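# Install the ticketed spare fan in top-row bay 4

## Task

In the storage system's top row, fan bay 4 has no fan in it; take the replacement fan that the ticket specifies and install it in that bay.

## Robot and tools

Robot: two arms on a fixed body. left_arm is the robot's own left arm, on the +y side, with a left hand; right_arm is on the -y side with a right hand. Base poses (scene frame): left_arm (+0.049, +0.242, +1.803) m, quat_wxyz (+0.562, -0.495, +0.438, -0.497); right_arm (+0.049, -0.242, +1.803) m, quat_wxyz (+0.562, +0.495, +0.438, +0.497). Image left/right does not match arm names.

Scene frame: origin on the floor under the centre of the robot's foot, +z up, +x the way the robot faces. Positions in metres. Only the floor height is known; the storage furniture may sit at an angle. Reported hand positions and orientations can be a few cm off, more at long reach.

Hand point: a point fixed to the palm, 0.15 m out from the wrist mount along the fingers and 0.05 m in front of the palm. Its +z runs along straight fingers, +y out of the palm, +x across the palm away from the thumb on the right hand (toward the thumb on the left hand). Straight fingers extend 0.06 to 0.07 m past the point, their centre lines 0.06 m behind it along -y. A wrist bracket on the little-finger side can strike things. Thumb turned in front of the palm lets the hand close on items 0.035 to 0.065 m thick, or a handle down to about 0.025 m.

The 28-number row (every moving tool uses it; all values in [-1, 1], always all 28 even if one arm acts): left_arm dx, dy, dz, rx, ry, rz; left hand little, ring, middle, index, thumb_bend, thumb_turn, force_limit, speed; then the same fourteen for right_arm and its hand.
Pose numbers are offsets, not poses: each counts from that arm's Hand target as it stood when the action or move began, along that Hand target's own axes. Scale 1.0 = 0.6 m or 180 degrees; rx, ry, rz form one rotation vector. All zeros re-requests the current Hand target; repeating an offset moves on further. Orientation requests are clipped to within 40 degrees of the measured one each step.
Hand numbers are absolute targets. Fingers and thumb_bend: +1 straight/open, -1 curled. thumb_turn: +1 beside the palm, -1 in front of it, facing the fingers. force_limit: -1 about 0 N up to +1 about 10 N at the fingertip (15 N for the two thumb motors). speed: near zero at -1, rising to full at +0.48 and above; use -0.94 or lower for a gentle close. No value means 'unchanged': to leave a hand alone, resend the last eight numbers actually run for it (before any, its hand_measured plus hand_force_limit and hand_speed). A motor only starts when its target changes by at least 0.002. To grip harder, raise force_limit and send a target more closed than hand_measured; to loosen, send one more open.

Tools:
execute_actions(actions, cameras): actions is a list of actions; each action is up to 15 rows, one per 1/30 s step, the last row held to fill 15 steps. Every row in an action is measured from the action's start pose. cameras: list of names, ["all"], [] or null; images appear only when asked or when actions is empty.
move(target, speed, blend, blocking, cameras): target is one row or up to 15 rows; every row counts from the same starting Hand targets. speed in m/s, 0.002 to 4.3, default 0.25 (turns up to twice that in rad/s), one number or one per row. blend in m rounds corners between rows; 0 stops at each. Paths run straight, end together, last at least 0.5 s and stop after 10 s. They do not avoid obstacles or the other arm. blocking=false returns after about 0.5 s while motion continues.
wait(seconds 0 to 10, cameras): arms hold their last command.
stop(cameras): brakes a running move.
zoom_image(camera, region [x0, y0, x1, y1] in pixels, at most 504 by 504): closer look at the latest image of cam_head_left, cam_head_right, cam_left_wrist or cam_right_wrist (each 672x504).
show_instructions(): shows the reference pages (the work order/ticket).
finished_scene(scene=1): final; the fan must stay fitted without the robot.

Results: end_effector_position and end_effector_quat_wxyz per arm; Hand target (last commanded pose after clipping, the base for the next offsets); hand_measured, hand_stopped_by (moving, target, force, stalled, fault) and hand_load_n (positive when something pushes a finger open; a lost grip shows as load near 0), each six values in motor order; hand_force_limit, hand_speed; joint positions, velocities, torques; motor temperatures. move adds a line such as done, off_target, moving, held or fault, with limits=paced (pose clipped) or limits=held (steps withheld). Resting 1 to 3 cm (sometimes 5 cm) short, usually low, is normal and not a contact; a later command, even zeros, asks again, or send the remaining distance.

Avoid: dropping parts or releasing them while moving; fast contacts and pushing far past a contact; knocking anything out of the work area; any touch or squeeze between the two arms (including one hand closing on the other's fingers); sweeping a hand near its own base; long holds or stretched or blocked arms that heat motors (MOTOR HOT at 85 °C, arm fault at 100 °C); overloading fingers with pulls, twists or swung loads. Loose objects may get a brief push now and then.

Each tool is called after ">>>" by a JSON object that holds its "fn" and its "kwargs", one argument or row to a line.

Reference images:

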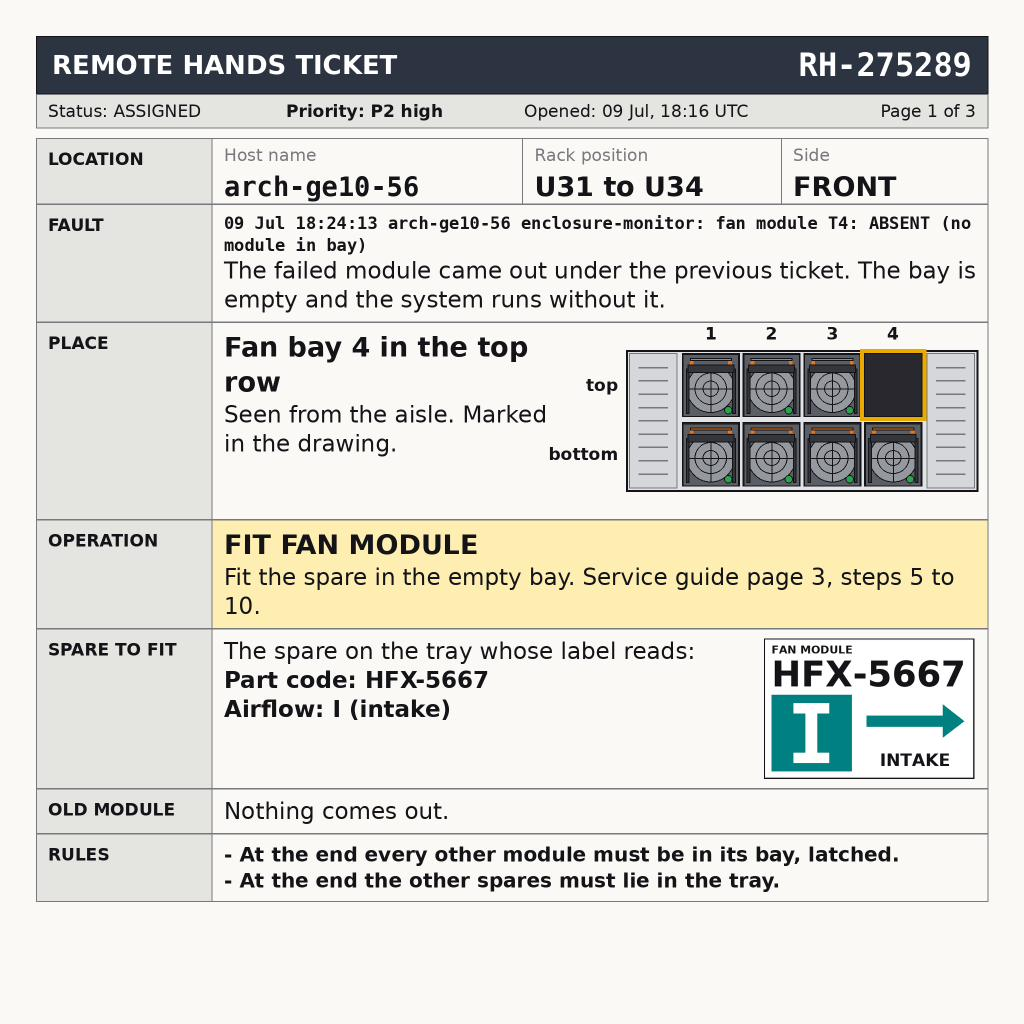

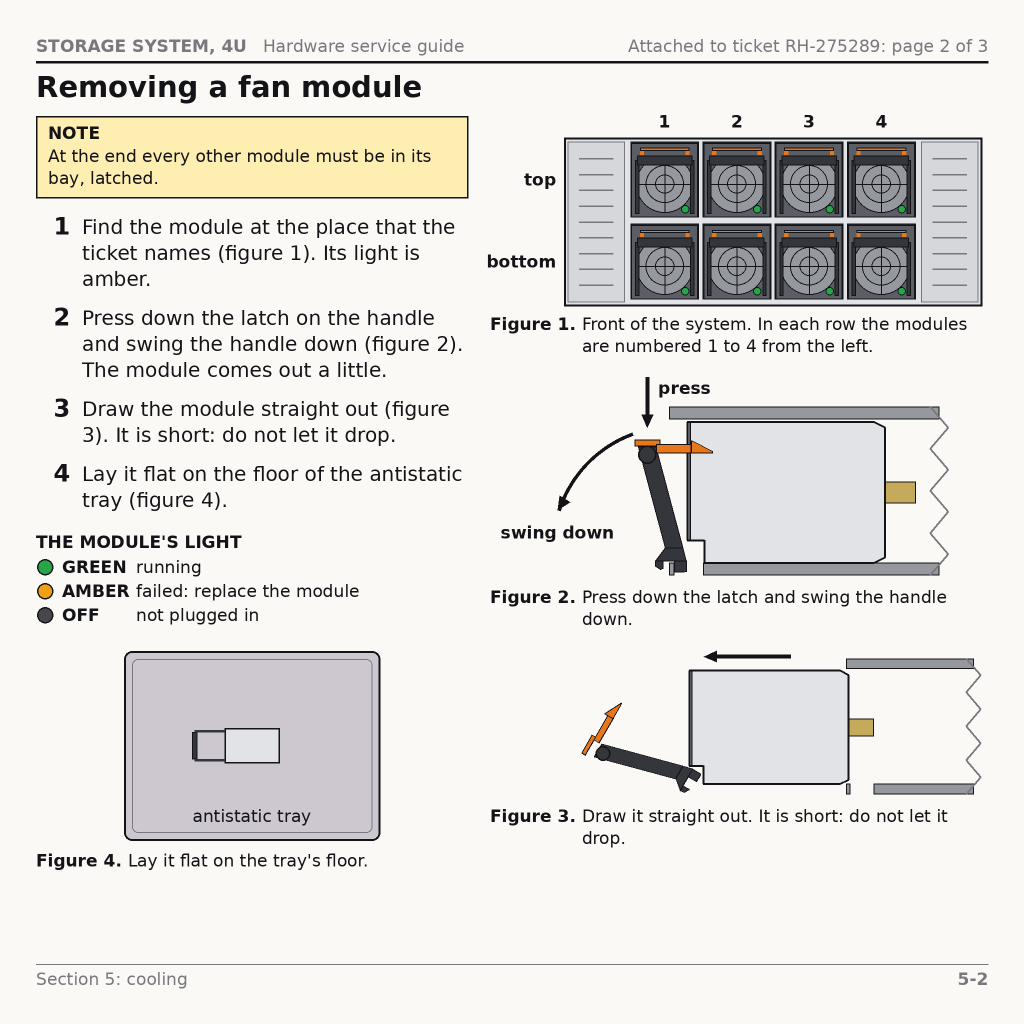

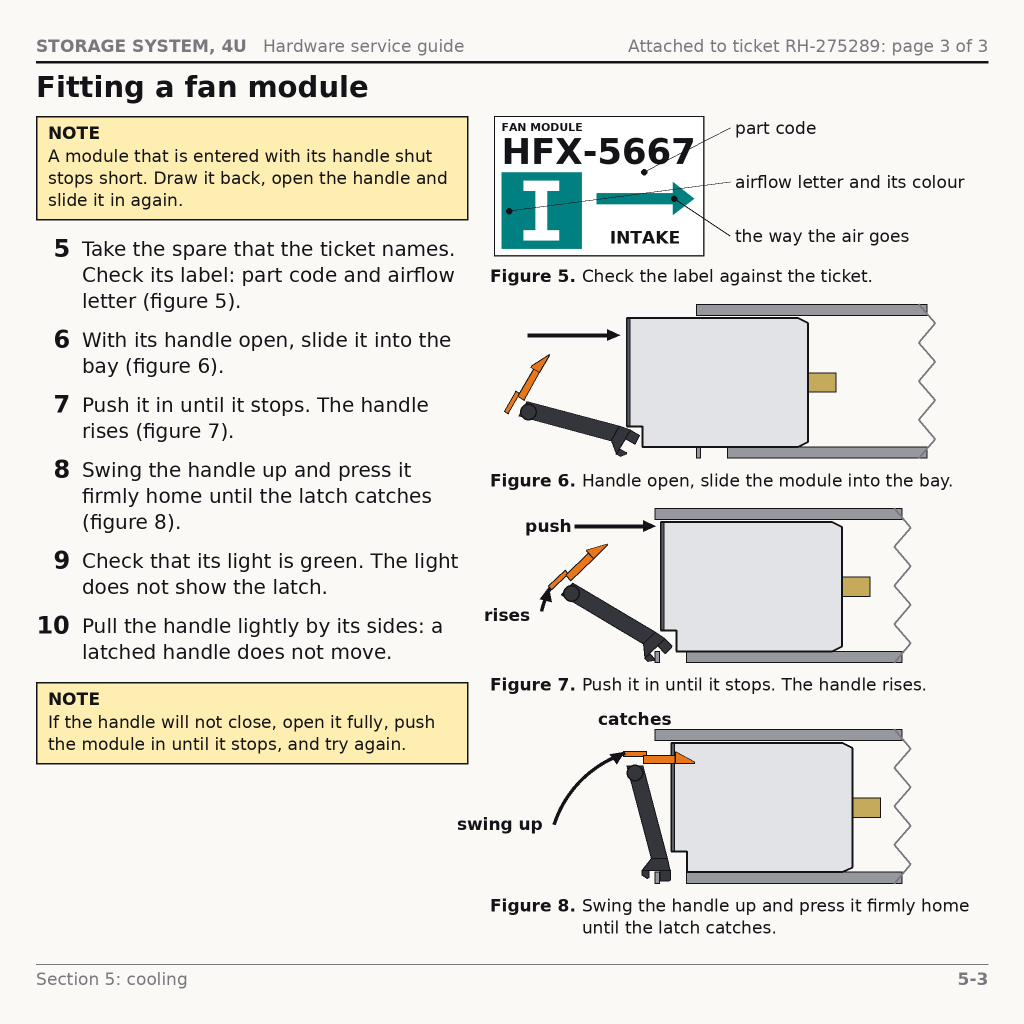

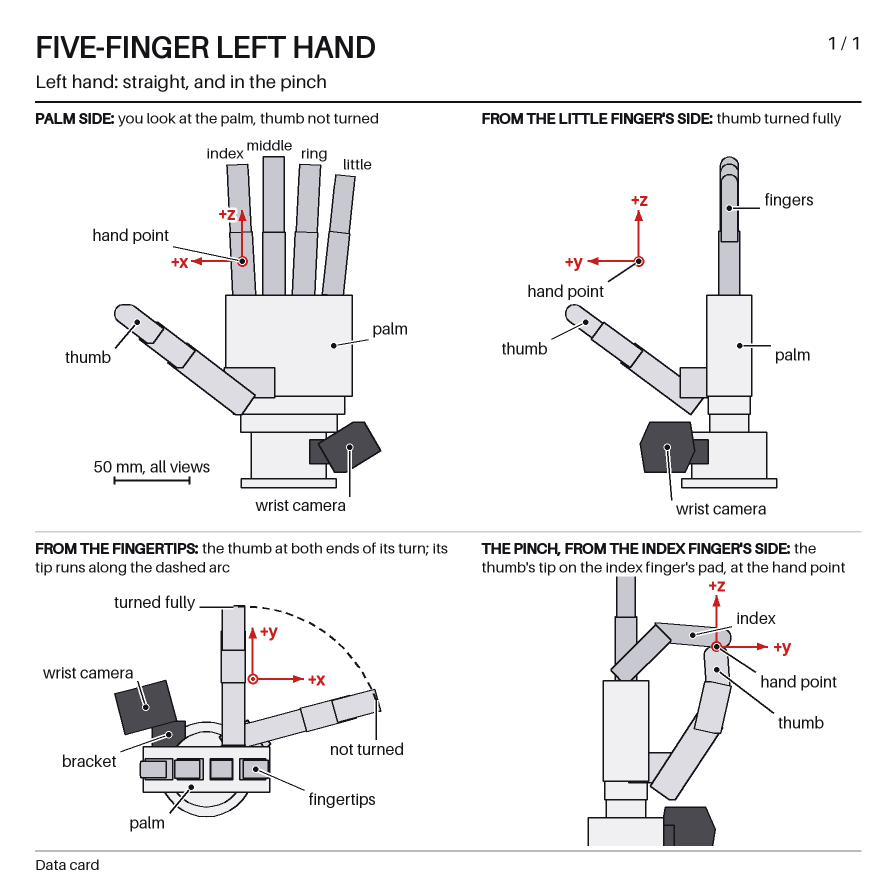

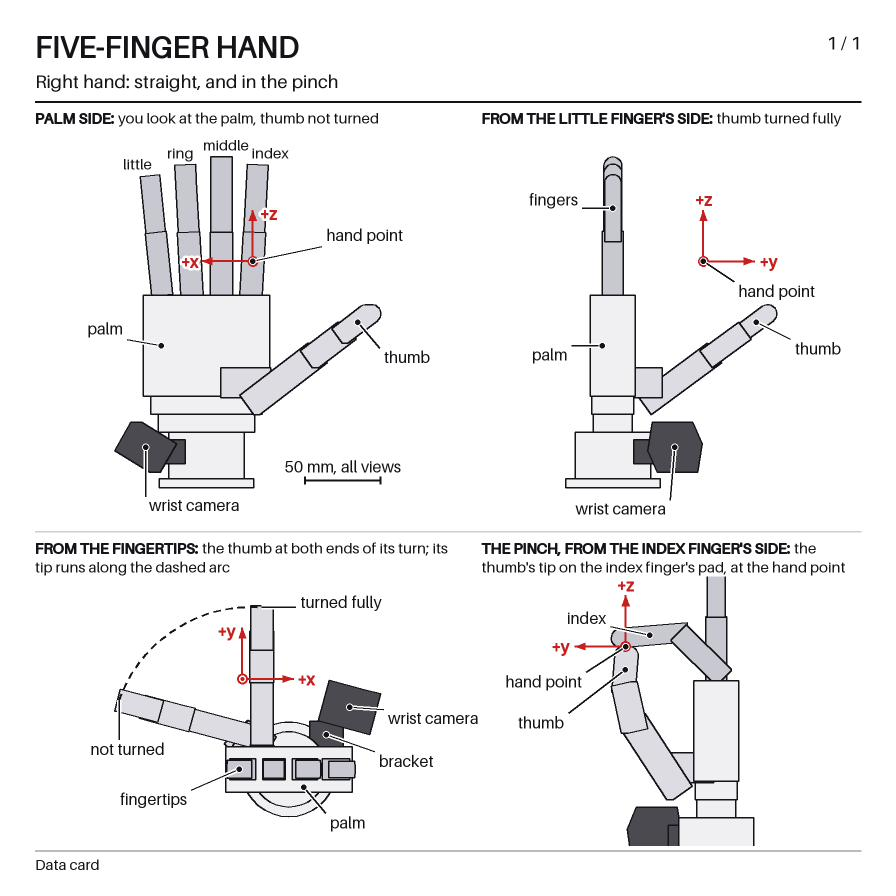

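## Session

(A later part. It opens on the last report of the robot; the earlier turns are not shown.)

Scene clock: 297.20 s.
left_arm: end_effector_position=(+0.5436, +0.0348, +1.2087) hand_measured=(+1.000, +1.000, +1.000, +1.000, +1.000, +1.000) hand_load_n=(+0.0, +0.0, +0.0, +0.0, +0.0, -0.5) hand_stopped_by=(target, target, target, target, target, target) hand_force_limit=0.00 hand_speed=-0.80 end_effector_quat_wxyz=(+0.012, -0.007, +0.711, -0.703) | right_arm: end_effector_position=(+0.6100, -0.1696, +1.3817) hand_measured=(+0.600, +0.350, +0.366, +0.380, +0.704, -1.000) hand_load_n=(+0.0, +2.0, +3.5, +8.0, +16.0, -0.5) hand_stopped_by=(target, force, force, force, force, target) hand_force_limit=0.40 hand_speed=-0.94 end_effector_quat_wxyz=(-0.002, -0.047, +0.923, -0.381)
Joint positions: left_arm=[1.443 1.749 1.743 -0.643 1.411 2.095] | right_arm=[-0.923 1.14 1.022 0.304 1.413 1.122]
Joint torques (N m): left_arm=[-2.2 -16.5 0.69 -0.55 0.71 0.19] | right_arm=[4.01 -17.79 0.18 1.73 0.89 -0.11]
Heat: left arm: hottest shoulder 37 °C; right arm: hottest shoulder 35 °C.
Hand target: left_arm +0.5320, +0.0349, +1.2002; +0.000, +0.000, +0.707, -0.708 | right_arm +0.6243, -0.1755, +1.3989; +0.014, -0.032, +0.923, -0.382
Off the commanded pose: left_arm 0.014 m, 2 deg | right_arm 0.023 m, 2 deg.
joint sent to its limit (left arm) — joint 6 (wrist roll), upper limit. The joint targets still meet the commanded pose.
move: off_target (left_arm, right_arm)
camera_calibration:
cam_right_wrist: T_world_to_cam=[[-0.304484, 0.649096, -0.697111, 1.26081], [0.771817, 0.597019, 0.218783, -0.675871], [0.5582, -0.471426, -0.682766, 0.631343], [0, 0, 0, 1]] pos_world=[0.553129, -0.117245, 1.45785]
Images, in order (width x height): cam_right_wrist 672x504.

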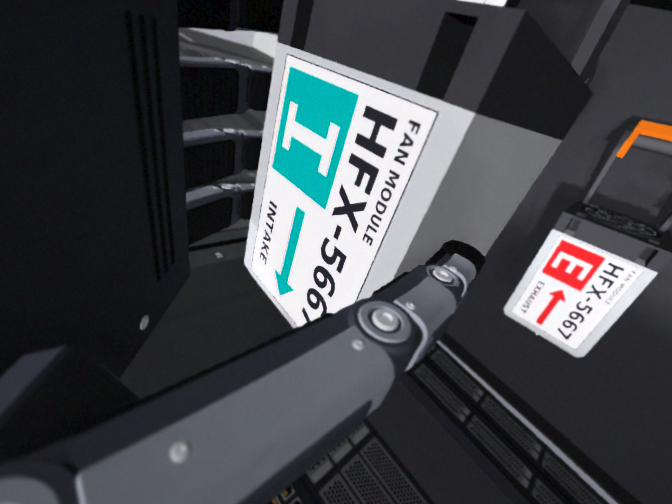

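>>> {"fn": "move", "kwargs": {
  "target": [
    [0.0017, -0.003, 0.2, 0,0,0, 1, 1, 1, 1, 1, 1, 0.0, -0.8, 0,0,0, 0, 0, 0, 0.6, -0.1, -0.1, -0.1, 0.5, -1, 0.4, -0.94]
  ],
  "cameras": ["all"],
  "speed": 0.1
}}

Scene clock: 300.13 s.
left_arm: end_effector_position=(+0.5477, -0.0785, +1.2101) hand_measured=(+1.000, +1.000, +1.000, +1.000, +1.000, +1.000) hand_load_n=(+0.0, +0.0, +0.0, +0.0, +0.0, -0.5) hand_stopped_by=(target, target, target, target, target, target) hand_force_limit=0.00 hand_speed=-0.80 end_effector_quat_wxyz=(+0.014, +0.010, +0.707, -0.707) | right_arm: end_effector_position=(+0.6101, -0.1694, +1.3816) hand_measured=(+0.600, +0.350, +0.366, +0.380, +0.704, -1.000) hand_load_n=(+0.0, +2.0, +3.5, +8.0, +16.5, -0.5) hand_stopped_by=(target, force, force, force, force, target) hand_force_limit=0.40 hand_speed=-0.94 end_effector_quat_wxyz=(-0.001, -0.048, +0.924, -0.380)
Joint positions: left_arm=[1.261 1.79 1.736 -0.328 1.255 1.843] | right_arm=[-0.923 1.14 1.022 0.304 1.411 1.122]
Joint torques (N m): left_arm=[-5.71 -15.21 0.27 0.57 0.74 -0.1] | right_arm=[3.84 -17.61 0.32 1.46 0.86 -0.08]
Heat: left arm: hottest shoulder 37 °C; right arm: hottest shoulder 35 °C.
Hand target: left_arm +0.5311, -0.0850, +1.2022; +0.000, +0.000, +0.707, -0.708 | right_arm +0.6238, -0.1759, +1.3982; +0.009, -0.030, +0.924, -0.380 (not the last commanded pose)
Off the commanded pose: left_arm 0.020 m, 2 deg | right_arm 0.023 m, 3 deg.
move: off_target (left_arm, right_arm)
camera_calibration:
cam_left_wrist: T_world_to_cam=[[-0.259124, -0.00643476, 0.965823, -1.03045], [-0.842643, 0.490213, -0.22281, 0.770582], [-0.472025, -0.871579, -0.132448, 0.471062], [0, 0, 0, 1]] pos_world=[0.604664, 0.0261878, 1.22932]
cam_right_wrist: T_world_to_cam=[[-0.3049, 0.649619, -0.696442, 1.26005], [0.771502, 0.597231, 0.219317, -0.676512], [0.558409, -0.470436, -0.683278, 0.632137], [0, 0, 0, 1]] pos_world=[0.55313, -0.117141, 1.45785]

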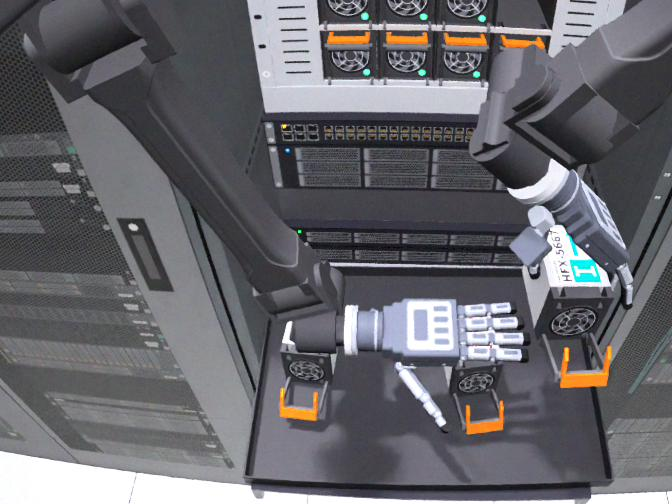

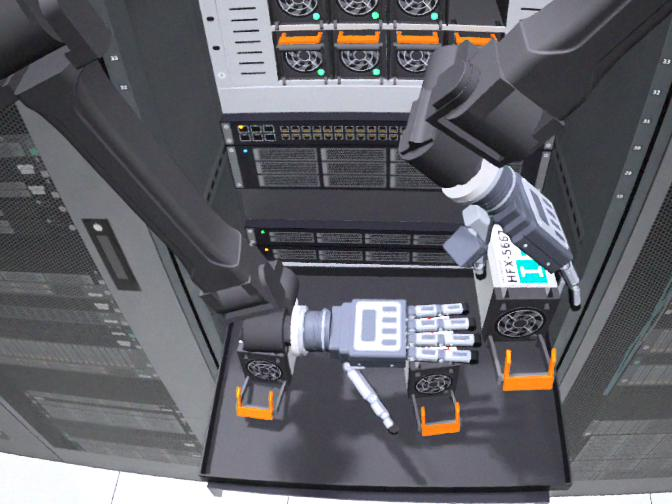

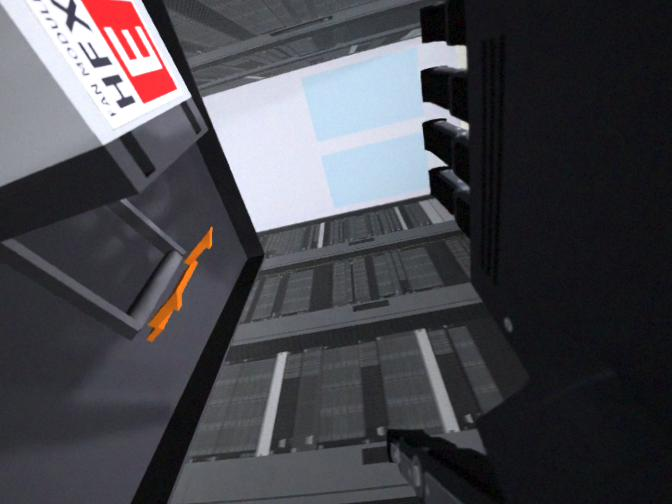

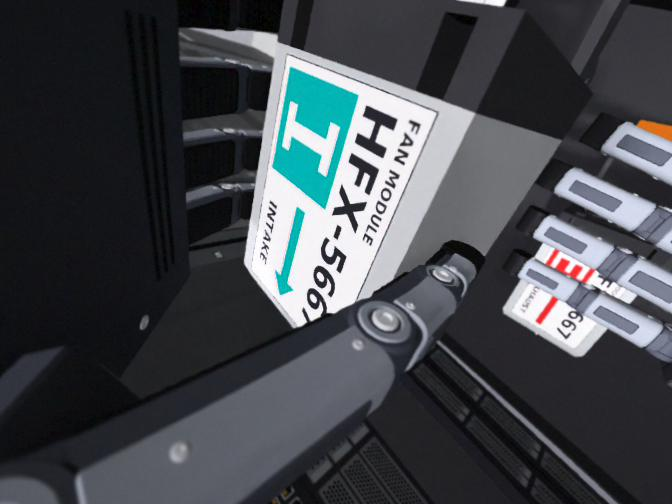

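>>> {"fn": "move", "kwargs": {
  "target": [
    [0.01, 0.0, 0.1383, 0,0,0, 1, 1, 1, 1, 1, 1, 0.0, -0.8, 0,0,0, 0, 0, 0, 0.6, -0.1, -0.1, -0.1, 0.5, -1, 0.4, -0.94]
  ],
  "cameras": ["all"],
  "speed": 0.08
}}

Scene clock: 302.63 s.
left_arm: end_effector_position=(+0.5388, -0.1599, +1.2086) hand_measured=(+1.000, +1.000, +1.000, +1.000, +1.000, +1.000) hand_load_n=(+0.0, +0.0, +0.0, -0.5, +0.0, -0.5) hand_stopped_by=(target, target, target, target, target, target) hand_force_limit=0.00 hand_speed=-0.80 end_effector_quat_wxyz=(+0.011, +0.008, +0.708, -0.706) | right_arm: end_effector_position=(+0.6101, -0.1694, +1.3816) hand_measured=(+0.600, +0.350, +0.366, +0.380, +0.704, -1.000) hand_load_n=(+0.0, +2.0, +3.5, +8.0, +16.5, -0.5) hand_stopped_by=(target, force, force, force, force, target) hand_force_limit=0.40 hand_speed=-0.94 end_effector_quat_wxyz=(-0.001, -0.048, +0.924, -0.380)
Joint positions: left_arm=[1.144 1.866 1.778 -0.196 1.142 1.731] | right_arm=[-0.923 1.14 1.022 0.304 1.411 1.122]
Joint torques (N m): left_arm=[-7.88 -14.04 0.53 0.76 0.76 -0.1] | right_arm=[4.19 -17.49 0.21 1.55 0.84 -0.07]
Heat: left arm: hottest shoulder 37 °C; right arm: hottest shoulder 35 °C.
Hand target: left_arm +0.5249, -0.1682, +1.2023; +0.000, +0.000, +0.707, -0.708 | right_arm +0.6238, -0.1759, +1.3982; +0.009, -0.030, +0.924, -0.380
Off the commanded pose: left_arm 0.017 m, 2 deg | right_arm 0.023 m, 2 deg.
move: off_target (left_arm, right_arm)
camera_calibration:
cam_left_wrist: T_world_to_cam=[[-0.252639, -0.00764236, 0.96753, -1.0376], [-0.844038, 0.490633, -0.216517, 0.795908], [-0.473047, -0.871333, -0.130403, 0.393897], [0, 0, 0, 1]] pos_world=[0.59597, -0.0552135, 1.22761]
cam_right_wrist: T_world_to_cam=[[-0.3049, 0.649619, -0.696442, 1.26005], [0.771502, 0.597231, 0.219317, -0.676512], [0.558409, -0.470436, -0.683278, 0.632137], [0, 0, 0, 1]] pos_world=[0.55313, -0.117141, 1.45785]

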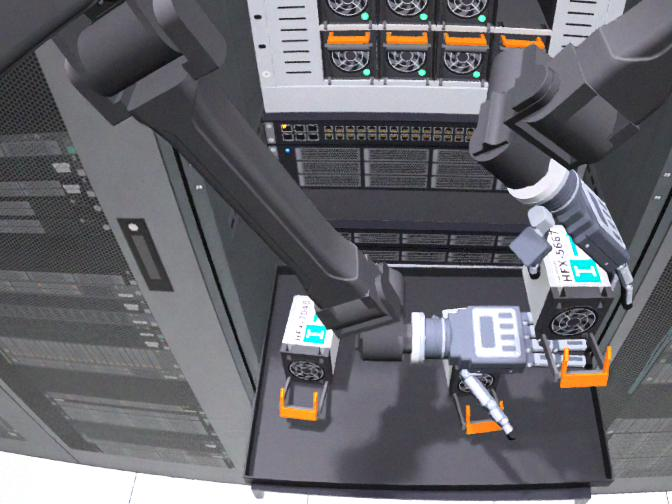

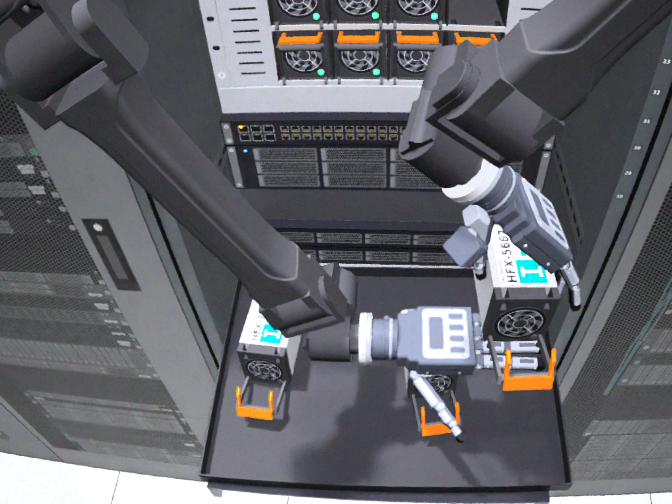

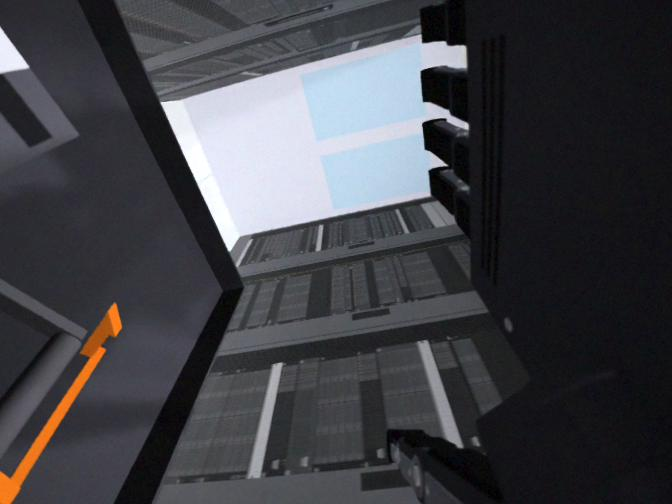

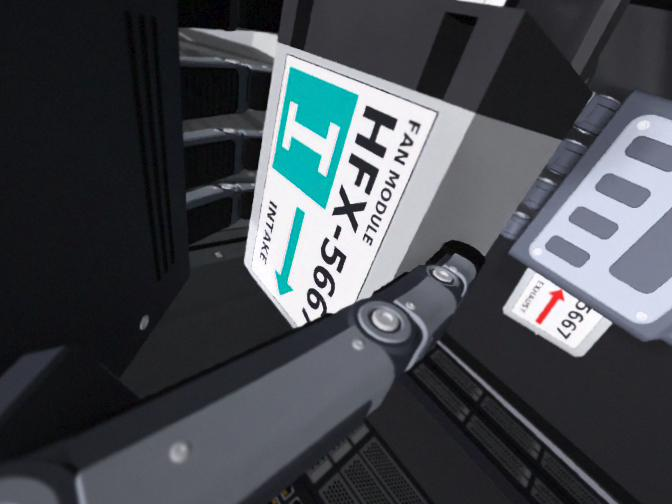

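>>> {"fn": "move", "kwargs": {
  "target": [
    [0.0, -0.04, 0.0, 0,0,0, 1, 1, 1, 1, 1, 1, 0.0, -0.8, 0,0,0, 0, 0, 0, 0.6, -0.1, -0.1, -0.1, 0.5, -1, 0.4, -0.94]
  ],
  "cameras": ["cam_right_wrist"],
  "speed": 0.04
}}

Scene clock: 304.77 s.
left_arm: end_effector_position=(+0.5211, -0.1638, +1.2199) hand_measured=(+1.000, +1.000, +1.000, +1.000, +1.000, +1.000) hand_load_n=(+0.0, +0.0, +0.0, +0.0, +0.0, -0.5) hand_stopped_by=(target, target, target, target, target, target) hand_force_limit=0.00 hand_speed=-0.80 end_effector_quat_wxyz=(+0.001, +0.003, +0.708, -0.706) | right_arm: end_effector_position=(+0.6101, -0.1694, +1.3816) hand_measured=(+0.600, +0.350, +0.366, +0.380, +0.704, -1.000) hand_load_n=(+0.0, +2.0, +3.5, +8.0, +16.5, -0.5) hand_stopped_by=(target, force, force, force, force, target) hand_force_limit=0.40 hand_speed=-0.94 end_effector_quat_wxyz=(-0.001, -0.048, +0.924, -0.380)
Joint positions: left_arm=[1.132 1.842 1.71 -0.164 1.127 1.719] | right_arm=[-0.923 1.14 1.022 0.304 1.411 1.122]
Joint torques (N m): left_arm=[-8.23 -16.73 -0.51 0.68 0.76 -0.11] | right_arm=[3.9 -18.14 0.23 1.59 0.86 -0.09]
Heat: left arm: hottest shoulder 37 °C; right arm: hottest shoulder 35 °C.
Hand target: left_arm +0.5249, -0.1681, +1.2263; +0.000, +0.000, +0.707, -0.708 | right_arm +0.6238, -0.1759, +1.3982; +0.009, -0.030, +0.924, -0.380
Off the commanded pose: left_arm 0.009 m, 0 deg | right_arm 0.023 m, 2 deg.
move: off_target (right_arm)
camera_calibration:
cam_right_wrist: T_world_to_cam=[[-0.3049, 0.649619, -0.696442, 1.26005], [0.771502, 0.597231, 0.219317, -0.676512], [0.558409, -0.470436, -0.683278, 0.632137], [0, 0, 0, 1]] pos_world=[0.55313, -0.117141, 1.45785]
Images, in order (width x height): cam_right_wrist 672x504.

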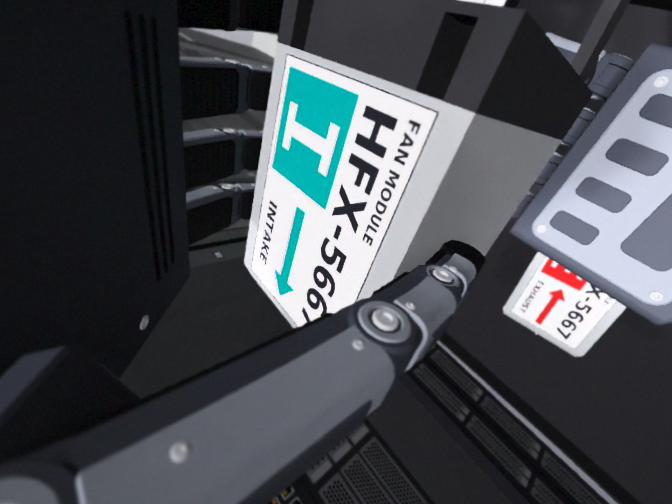

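>>> {"fn": "move", "kwargs": {
  "target": [
    [-0.0333, -0.0262, -0.0027, 0,0,0, 1, 1, 1, 1, 1, 1, 0.0, -0.8, 0,0,0, 0, 0, 0, 0.6, -0.1, -0.1, -0.1, 0.5, -1, 0.4, -0.94]
  ],
  "cameras": ["cam_right_wrist"],
  "speed": 0.04
}}

Scene clock: 306.27 s.
left_arm: end_effector_position=(+0.5425, -0.1621, +1.2344) hand_measured=(+1.000, +1.000, +1.000, +1.000, +1.000, +1.000) hand_load_n=(+0.0, -0.5, +0.0, +0.0, +0.0, -0.5) hand_stopped_by=(target, target, target, target, target, target) hand_force_limit=0.00 hand_speed=-0.80 end_effector_quat_wxyz=(+0.006, +0.005, +0.709, -0.705) | right_arm: end_effector_position=(+0.6101, -0.1694, +1.3816) hand_measured=(+0.600, +0.350, +0.366, +0.380, +0.704, -1.000) hand_load_n=(+0.0, +2.0, +3.5, +8.5, +16.5, -0.5) hand_stopped_by=(target, force, force, force, force, target) hand_force_limit=0.40 hand_speed=-0.94 end_effector_quat_wxyz=(-0.001, -0.048, +0.924, -0.380)
Joint positions: left_arm=[1.122 1.804 1.71 -0.183 1.117 1.712] | right_arm=[-0.923 1.14 1.022 0.304 1.411 1.122]
Joint torques (N m): left_arm=[-8.23 -17.03 -0.02 0.02 0.76 -0.1] | right_arm=[4.42 -18.02 0.06 1.55 0.85 -0.06]
Heat: left arm: hottest shoulder 37 °C; right arm: hottest shoulder 35 °C.
Hand target: left_arm +0.5449, -0.1665, +1.2420; +0.000, +0.000, +0.707, -0.708 | right_arm +0.6238, -0.1759, +1.3982; +0.009, -0.030, +0.924, -0.380
Off the commanded pose: left_arm 0.009 m, 1 deg | right_arm 0.023 m, 2 deg.
move: off_target (right_arm)
camera_calibration:
cam_right_wrist: T_world_to_cam=[[-0.3049, 0.649619, -0.696442, 1.26005], [0.771502, 0.597231, 0.219317, -0.676512], [0.558409, -0.470436, -0.683278, 0.632137], [0, 0, 0, 1]] pos_world=[0.55313, -0.117141, 1.45785]
Images, in order (width x height): cam_right_wrist 672x504.

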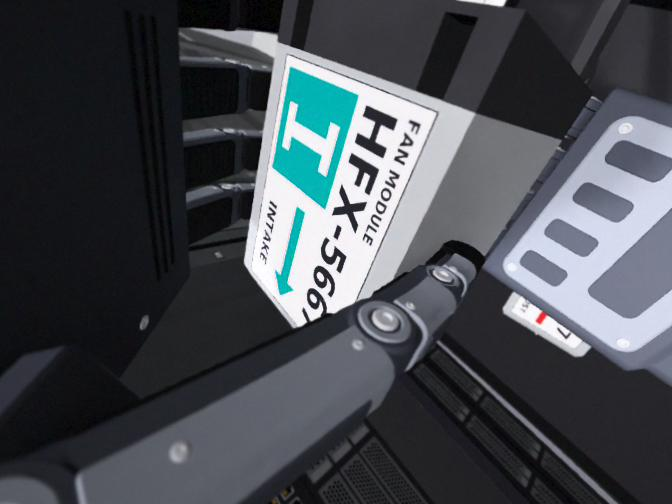

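>>> {"fn": "move", "kwargs": {
  "target": [
    [-0.005, -0.02, 0.0033, 0,0,0, 1, 1, 1, 1, 1, 1, 0.0, -0.8, 0,0,0, 0, 0, 0, 0.6, -0.1, -0.1, -0.1, 0.5, -1, 0.4, -0.94]
  ],
  "cameras": ["cam_right_wrist"],
  "speed": 0.03
}}

Scene clock: 307.67 s.
left_arm: end_effector_position=(+0.5411, -0.1631, +1.2415) hand_measured=(+1.000, +1.000, +1.000, +1.000, +1.000, +1.000) hand_load_n=(+0.0, +0.0, +0.0, +0.0, +0.0, -0.5) hand_stopped_by=(target, target, target, target, target, target) hand_force_limit=0.00 hand_speed=-0.80 end_effector_quat_wxyz=(+0.001, +0.003, +0.711, -0.703) | right_arm: end_effector_position=(+0.6104, -0.1696, +1.3818) hand_measured=(+0.600, +0.350, +0.366, +0.380, +0.704, -1.000) hand_load_n=(+0.0, +2.5, +3.5, +8.0, +16.5, -1.0) hand_stopped_by=(target, force, force, force, force, target) hand_force_limit=0.40 hand_speed=-0.94 end_effector_quat_wxyz=(-0.001, -0.047, +0.924, -0.380)
Joint positions: left_arm=[1.114 1.786 1.688 -0.183 1.102 1.704] | right_arm=[-0.923 1.139 1.022 0.304 1.411 1.122]
Joint torques (N m): left_arm=[-8.53 -17.79 -0.32 0.27 0.93 -0.09] | right_arm=[4.31 -17.61 0.2 1.42 0.87 -0.08]
Heat: left arm: hottest shoulder 37 °C; right arm: hottest shoulder 35 °C.
Hand target: left_arm +0.5479, -0.1684, +1.2539; +0.000, +0.000, +0.707, -0.707 | right_arm +0.6240, -0.1760, +1.3983; +0.009, -0.030, +0.924, -0.380
Off the commanded pose: left_arm 0.015 m, 1 deg | right_arm 0.022 m, 2 deg.
move: off_target (left_arm, right_arm)
camera_calibration:
cam_right_wrist: T_world_to_cam=[[-0.304183, 0.649808, -0.696579, 1.26024], [0.771643, 0.596862, 0.219824, -0.677529], [0.558605, -0.470644, -0.682975, 0.631438], [0, 0, 0, 1]] pos_world=[0.553431, -0.117341, 1.45805]
Images, in order (width x height): cam_right_wrist 672x504.

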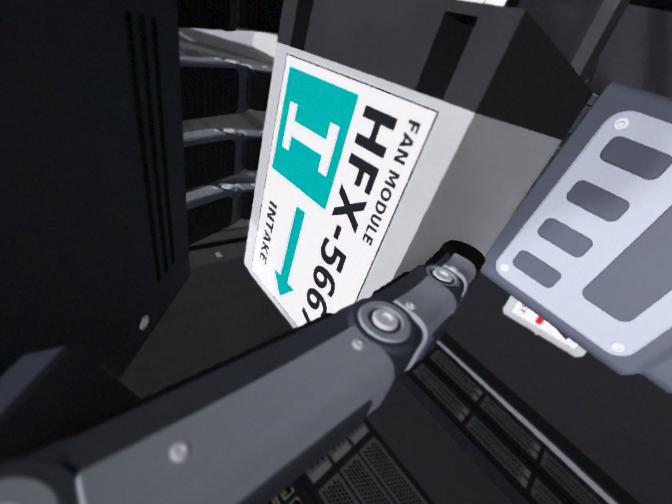

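>>> {"fn": "move", "kwargs": {
  "target": [
    [0, -0.0167, 0.0, 0,0,0, 1, 1, 1, 1, 1, 1, 0.0, -0.8, 0,0,0, 0, 0, 0, 0.6, -0.1, -0.1, -0.1, 0.5, -1, 0.4, -0.94]
  ],
  "cameras": ["cam_right_wrist", "cam_head_left"],
  "speed": 0.03
}}

Scene clock: 309.13 s.
left_arm: end_effector_position=(+0.5350, -0.1600, +1.2450) hand_measured=(+1.000, +1.000, +1.000, +1.000, +1.000, +1.000) hand_load_n=(+0.0, +0.0, +0.0, -0.5, +0.0, -0.5) hand_stopped_by=(target, target, target, target, target, target) hand_force_limit=0.00 hand_speed=-0.80 end_effector_quat_wxyz=(-0.006, +0.000, +0.716, -0.698) | right_arm: end_effector_position=(+0.6107, -0.1693, +1.3825) hand_measured=(+0.600, +0.350, +0.366, +0.380, +0.704, -1.000) hand_load_n=(+0.0, +1.5, +3.5, +8.5, +16.0, -0.5) hand_stopped_by=(target, force, force, force, force, target) hand_force_limit=0.40 hand_speed=-0.94 end_effector_quat_wxyz=(-0.001, -0.047, +0.924, -0.380)
Joint positions: left_arm=[1.114 1.77 1.659 -0.179 1.088 1.699] | right_arm=[-0.922 1.138 1.022 0.304 1.413 1.121]
Joint torques (N m): left_arm=[-8.94 -18.55 -0.42 0.46 1.2 -0.08] | right_arm=[4.31 -17.49 0.29 1.54 0.84 -0.08]
Heat: left arm: hottest shoulder 37 °C; right arm: hottest shoulder 35 °C.
Hand target: left_arm +0.5480, -0.1684, +1.2640; +0.000, +0.000, +0.707, -0.708 | right_arm +0.6239, -0.1759, +1.3982; +0.009, -0.030, +0.924, -0.380
Off the commanded pose: left_arm 0.024 m, 2 deg | right_arm 0.022 m, 2 deg.
move: off_target (left_arm, right_arm)
camera_calibration:
cam_right_wrist: T_world_to_cam=[[-0.304117, 0.65001, -0.696419, 1.26044], [0.77161, 0.596809, 0.220086, -0.678404], [0.558687, -0.470432, -0.683054, 0.631937], [0, 0, 0, 1]] pos_world=[0.553731, -0.117141, 1.45875]
Images, in order (width x height): cam_head_left 672x504, cam_right_wrist 672x504.

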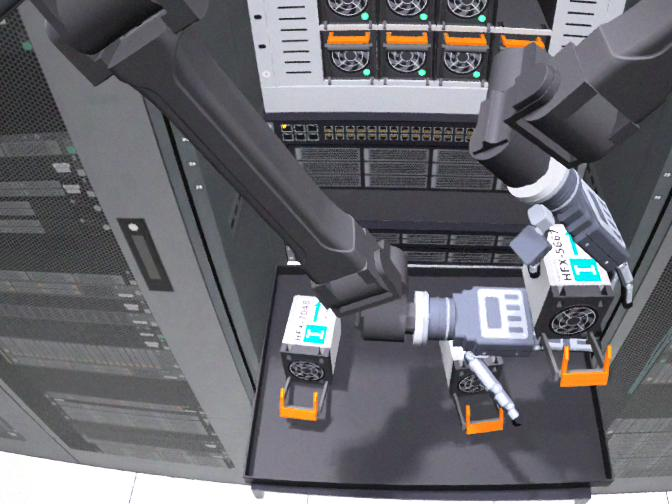

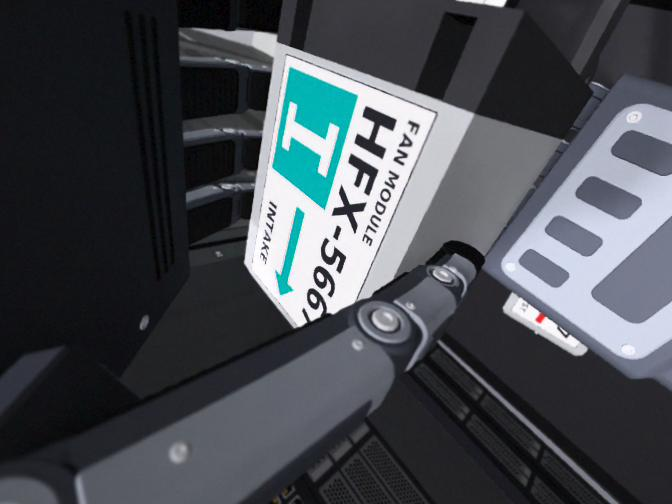

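>>> {"fn": "move", "kwargs": {
  "target": [
    [0, -0.005, 0.0, 0.012,0,0, 1, 1, 1, 1, 1, 1, 0.0, -0.8, 0,0,0, 0, 0, 0, 0.6, 0.3, 0.3, 0.3, 0.6, -1, 0.4, -0.9]
  ],
  "cameras": ["cam_right_wrist"],
  "speed": 0.03
}}

Scene clock: 310.83 s.
left_arm: end_effector_position=(+0.5370, -0.1613, +1.2511) hand_measured=(+1.000, +1.000, +1.000, +1.000, +1.000, +1.000) hand_load_n=(+0.0, +0.0, -0.5, -6.5, +0.0, +0.0) hand_stopped_by=(target, target, target, target, target, target) hand_force_limit=0.00 hand_speed=-0.80 end_effector_quat_wxyz=(-0.004, -0.001, +0.706, -0.708) | right_arm: end_effector_position=(+0.6133, -0.1703, +1.3853) hand_measured=(+0.600, +0.334, +0.360, +0.380, +0.704, -1.000) hand_load_n=(+0.0, +7.5, +3.5, +4.0, +20.5, +5.5) hand_stopped_by=(target, force, force, force, force, target) hand_force_limit=0.40 hand_speed=-0.90 end_effector_quat_wxyz=(+0.000, -0.045, +0.924, -0.380)
Joint positions: left_arm=[1.114 1.767 1.658 -0.18 1.115 1.699] | right_arm=[-0.92 1.131 1.022 0.304 1.414 1.12]
Joint torques (N m): left_arm=[-8.47 -17.55 0.4 -0.02 1.79 0.03] | right_arm=[3.9 -16.97 0.27 1.69 0.75 -0.08]
Heat: left arm: hottest shoulder 37 °C; right arm: hottest shoulder 35 °C.
Hand target: left_arm +0.5479, -0.1684, +1.2671; +0.000, +0.000, +0.693, -0.721 | right_arm +0.6239, -0.1759, +1.3983; +0.009, -0.030, +0.924, -0.380
Off the commanded pose: left_arm 0.021 m, 2 deg | right_arm 0.018 m, 2 deg.
move: off_target (left_arm, right_arm)
camera_calibration:
cam_right_wrist: T_world_to_cam=[[-0.298377, 0.651632, -0.697385, 1.26186], [0.772727, 0.59381, 0.22424, -0.687379], [0.560236, -0.47198, -0.680713, 0.627462], [0, 0, 0, 1]] pos_world=[0.55614, -0.117947, 1.46126]
Images, in order (width x height): cam_right_wrist 672x504.

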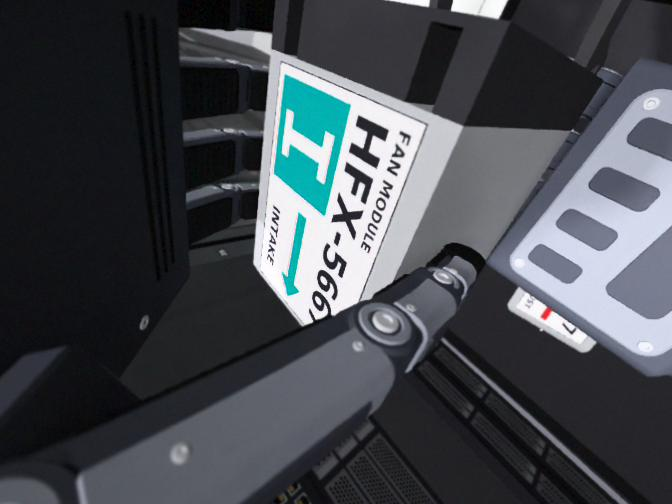

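>>> {"fn": "move", "kwargs": {
  "target": [
    [0, 0, 0.0, 0,0,0, 1, 1, 1, 1, 1, 1, 0.0, -0.8, 0,0,0, 0, 0, 0, 0.6, 0.45, 0.45, 0.45, 0.8, -1, 0.4, -0.85]
  ],
  "cameras": ["cam_right_wrist", "cam_head_left"],
  "speed": 0.03
}}

Scene clock: 311.87 s.
left_arm: end_effector_position=(+0.5362, -0.1614, +1.2519) hand_measured=(+1.000, +1.000, +1.000, +1.000, +1.000, +1.000) hand_load_n=(-2.0, +0.0, +0.0, -1.5, +0.0, +0.0) hand_stopped_by=(target, target, target, target, target, target) hand_force_limit=0.00 hand_speed=-0.80 end_effector_quat_wxyz=(-0.006, -0.001, +0.705, -0.709) | right_arm: end_effector_position=(+0.6155, -0.1729, +1.3881) hand_measured=(+0.600, +0.450, +0.450, +0.450, +0.800, -1.000) hand_load_n=(+0.0, +0.0, +0.0, +0.0, +0.5, +0.0) hand_stopped_by=(target, target, target, target, target, target) hand_force_limit=0.40 hand_speed=-0.85 end_effector_quat_wxyz=(+0.001, -0.041, +0.923, -0.382)
Joint positions: left_arm=[1.114 1.767 1.658 -0.184 1.118 1.699] | right_arm=[-0.919 1.124 1.022 0.304 1.419 1.12]
Joint torques (N m): left_arm=[-8.41 -17.55 0.4 -0.02 1.68 0.03] | right_arm=[3.55 -17.08 0.32 1.65 0.6 -0.1]
Heat: left arm: hottest shoulder 37 °C; right arm: hottest shoulder 35 °C.
Hand target: left_arm +0.5479, -0.1684, +1.2670; +0.000, +0.000, +0.693, -0.721 | right_arm +0.6240, -0.1760, +1.3983; +0.009, -0.030, +0.924, -0.380
Off the commanded pose: left_arm 0.020 m, 2 deg | right_arm 0.014 m, 2 deg.
move: off_target (left_arm, right_arm)
camera_calibration:
cam_right_wrist: T_world_to_cam=[[-0.291703, 0.650173, -0.701559, 1.26759], [0.775025, 0.590514, 0.225012, -0.691267], [0.560577, -0.478089, -0.676154, 0.619301], [0, 0, 0, 1]] pos_world=[0.558344, -0.119872, 1.46358]
Images, in order (width x height): cam_head_left 672x504, cam_right_wrist 672x504.

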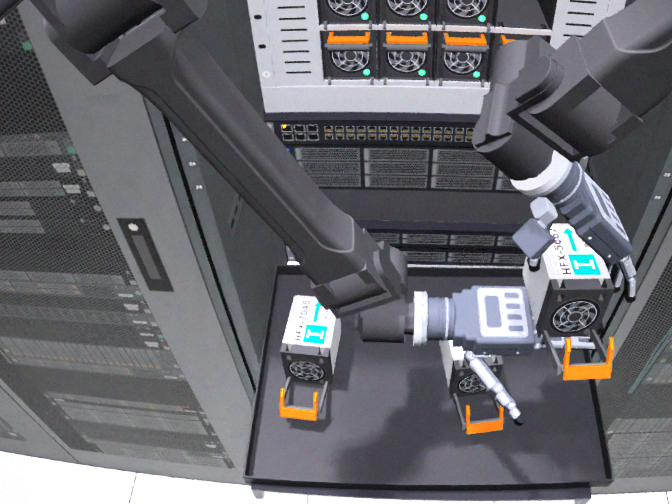

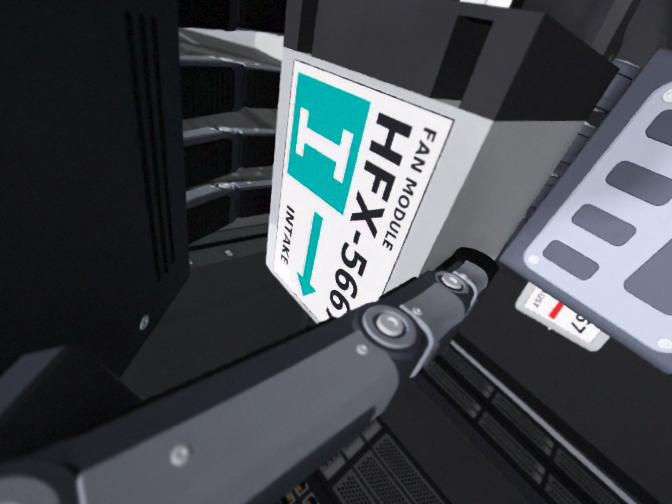

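>>> {"fn": "execute_actions", "kwargs": {
  "actions": [],
  "cameras": ["all"]
}}

Scene clock: 316.93 s.
left_arm: end_effector_position=(+0.5362, -0.1614, +1.2519) hand_measured=(+1.000, +1.000, +1.000, +1.000, +1.000, +1.000) hand_load_n=(-2.0, +0.0, +0.0, -1.5, +0.0, +0.0) hand_stopped_by=(target, target, target, target, target, target) hand_force_limit=0.00 hand_speed=-0.80 end_effector_quat_wxyz=(-0.006, -0.001, +0.705, -0.709) | right_arm: end_effector_position=(+0.6155, -0.1729, +1.3881) hand_measured=(+0.600, +0.450, +0.450, +0.450, +0.800, -1.000) hand_load_n=(+0.0, +0.0, +0.0, +0.0, +0.5, +0.0) hand_stopped_by=(target, target, target, target, target, target) hand_force_limit=0.40 hand_speed=-0.85 end_effector_quat_wxyz=(+0.001, -0.041, +0.923, -0.382)
Joint positions: left_arm=[1.114 1.767 1.658 -0.184 1.118 1.699] | right_arm=[-0.919 1.124 1.022 0.304 1.419 1.12]
Joint velocities: within noise
Joint torques (N m): left_arm=[-8.47 -17.61 0.38 -0.01 1.69 0.03] | right_arm=[3.78 -16.62 0.43 1.55 0.56 -0.06]
Motor temperatures (°C): left_arm=[34 37 35 29 32 27] | right_arm=[30 36 31 26 29 29]
Heat: left arm: hottest shoulder 37 °C; right arm: hottest shoulder 36 °C.
Hand target: left_arm +0.5479, -0.1684, +1.2670; +0.000, +0.000, +0.693, -0.721 | right_arm +0.6240, -0.1760, +1.3983; +0.009, -0.030, +0.924, -0.380
Off the commanded pose: left_arm 0.020 m, 2 deg | right_arm 0.014 m, 2 deg.
camera_calibration:
cam_left_wrist: T_world_to_cam=[[-0.216361, 0.00151349, 0.976312, -1.10911], [-0.846092, 0.498679, -0.188276, 0.770866], [-0.487151, -0.866785, -0.106614, 0.375414], [0, 0, 0, 1]] pos_world=[0.595138, -0.0573325, 1.268]
cam_right_wrist: T_world_to_cam=[[-0.291703, 0.650173, -0.701559, 1.26759], [0.775025, 0.590514, 0.225012, -0.691267], [0.560577, -0.478089, -0.676154, 0.619301], [0, 0, 0, 1]] pos_world=[0.558344, -0.119872, 1.46358]

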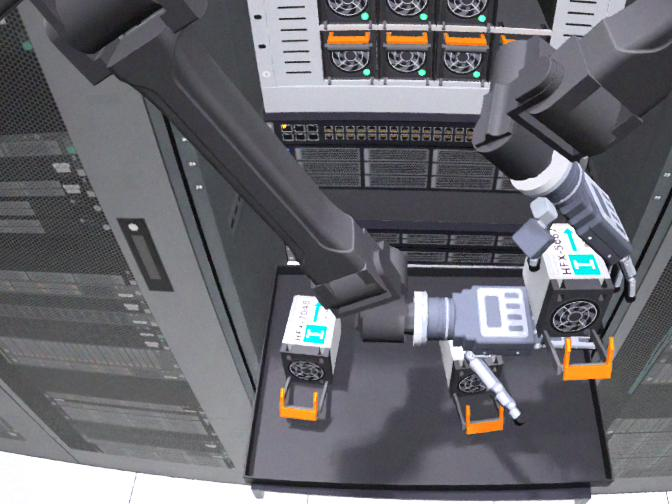

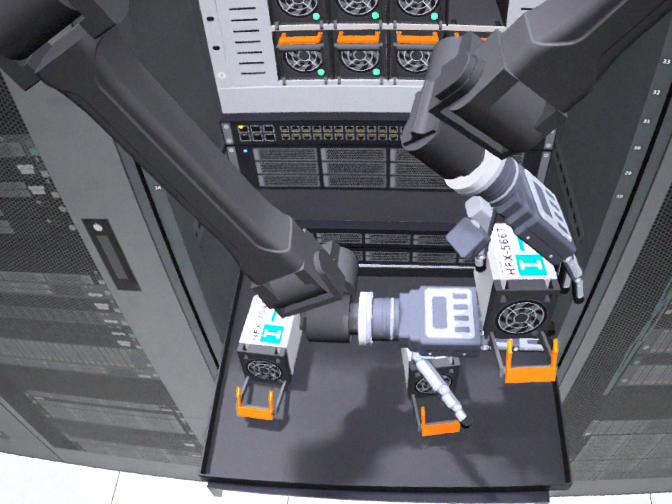

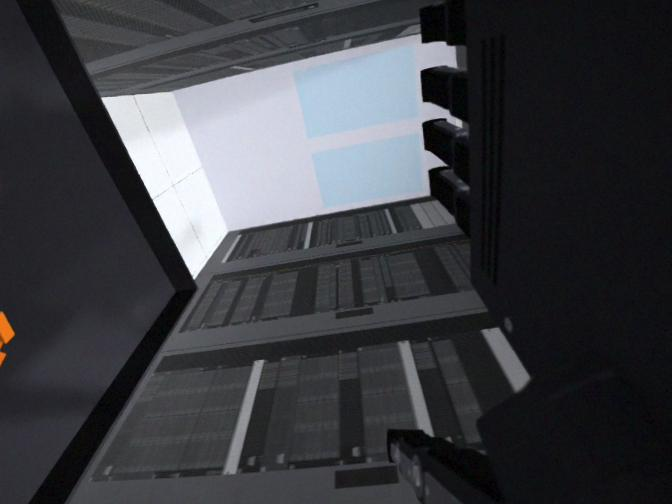

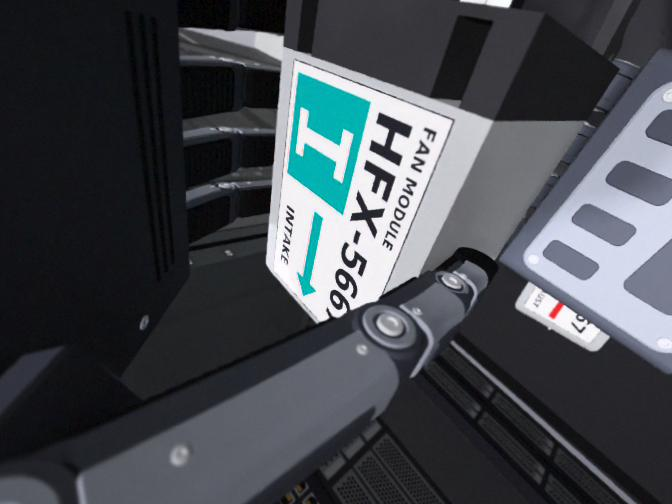

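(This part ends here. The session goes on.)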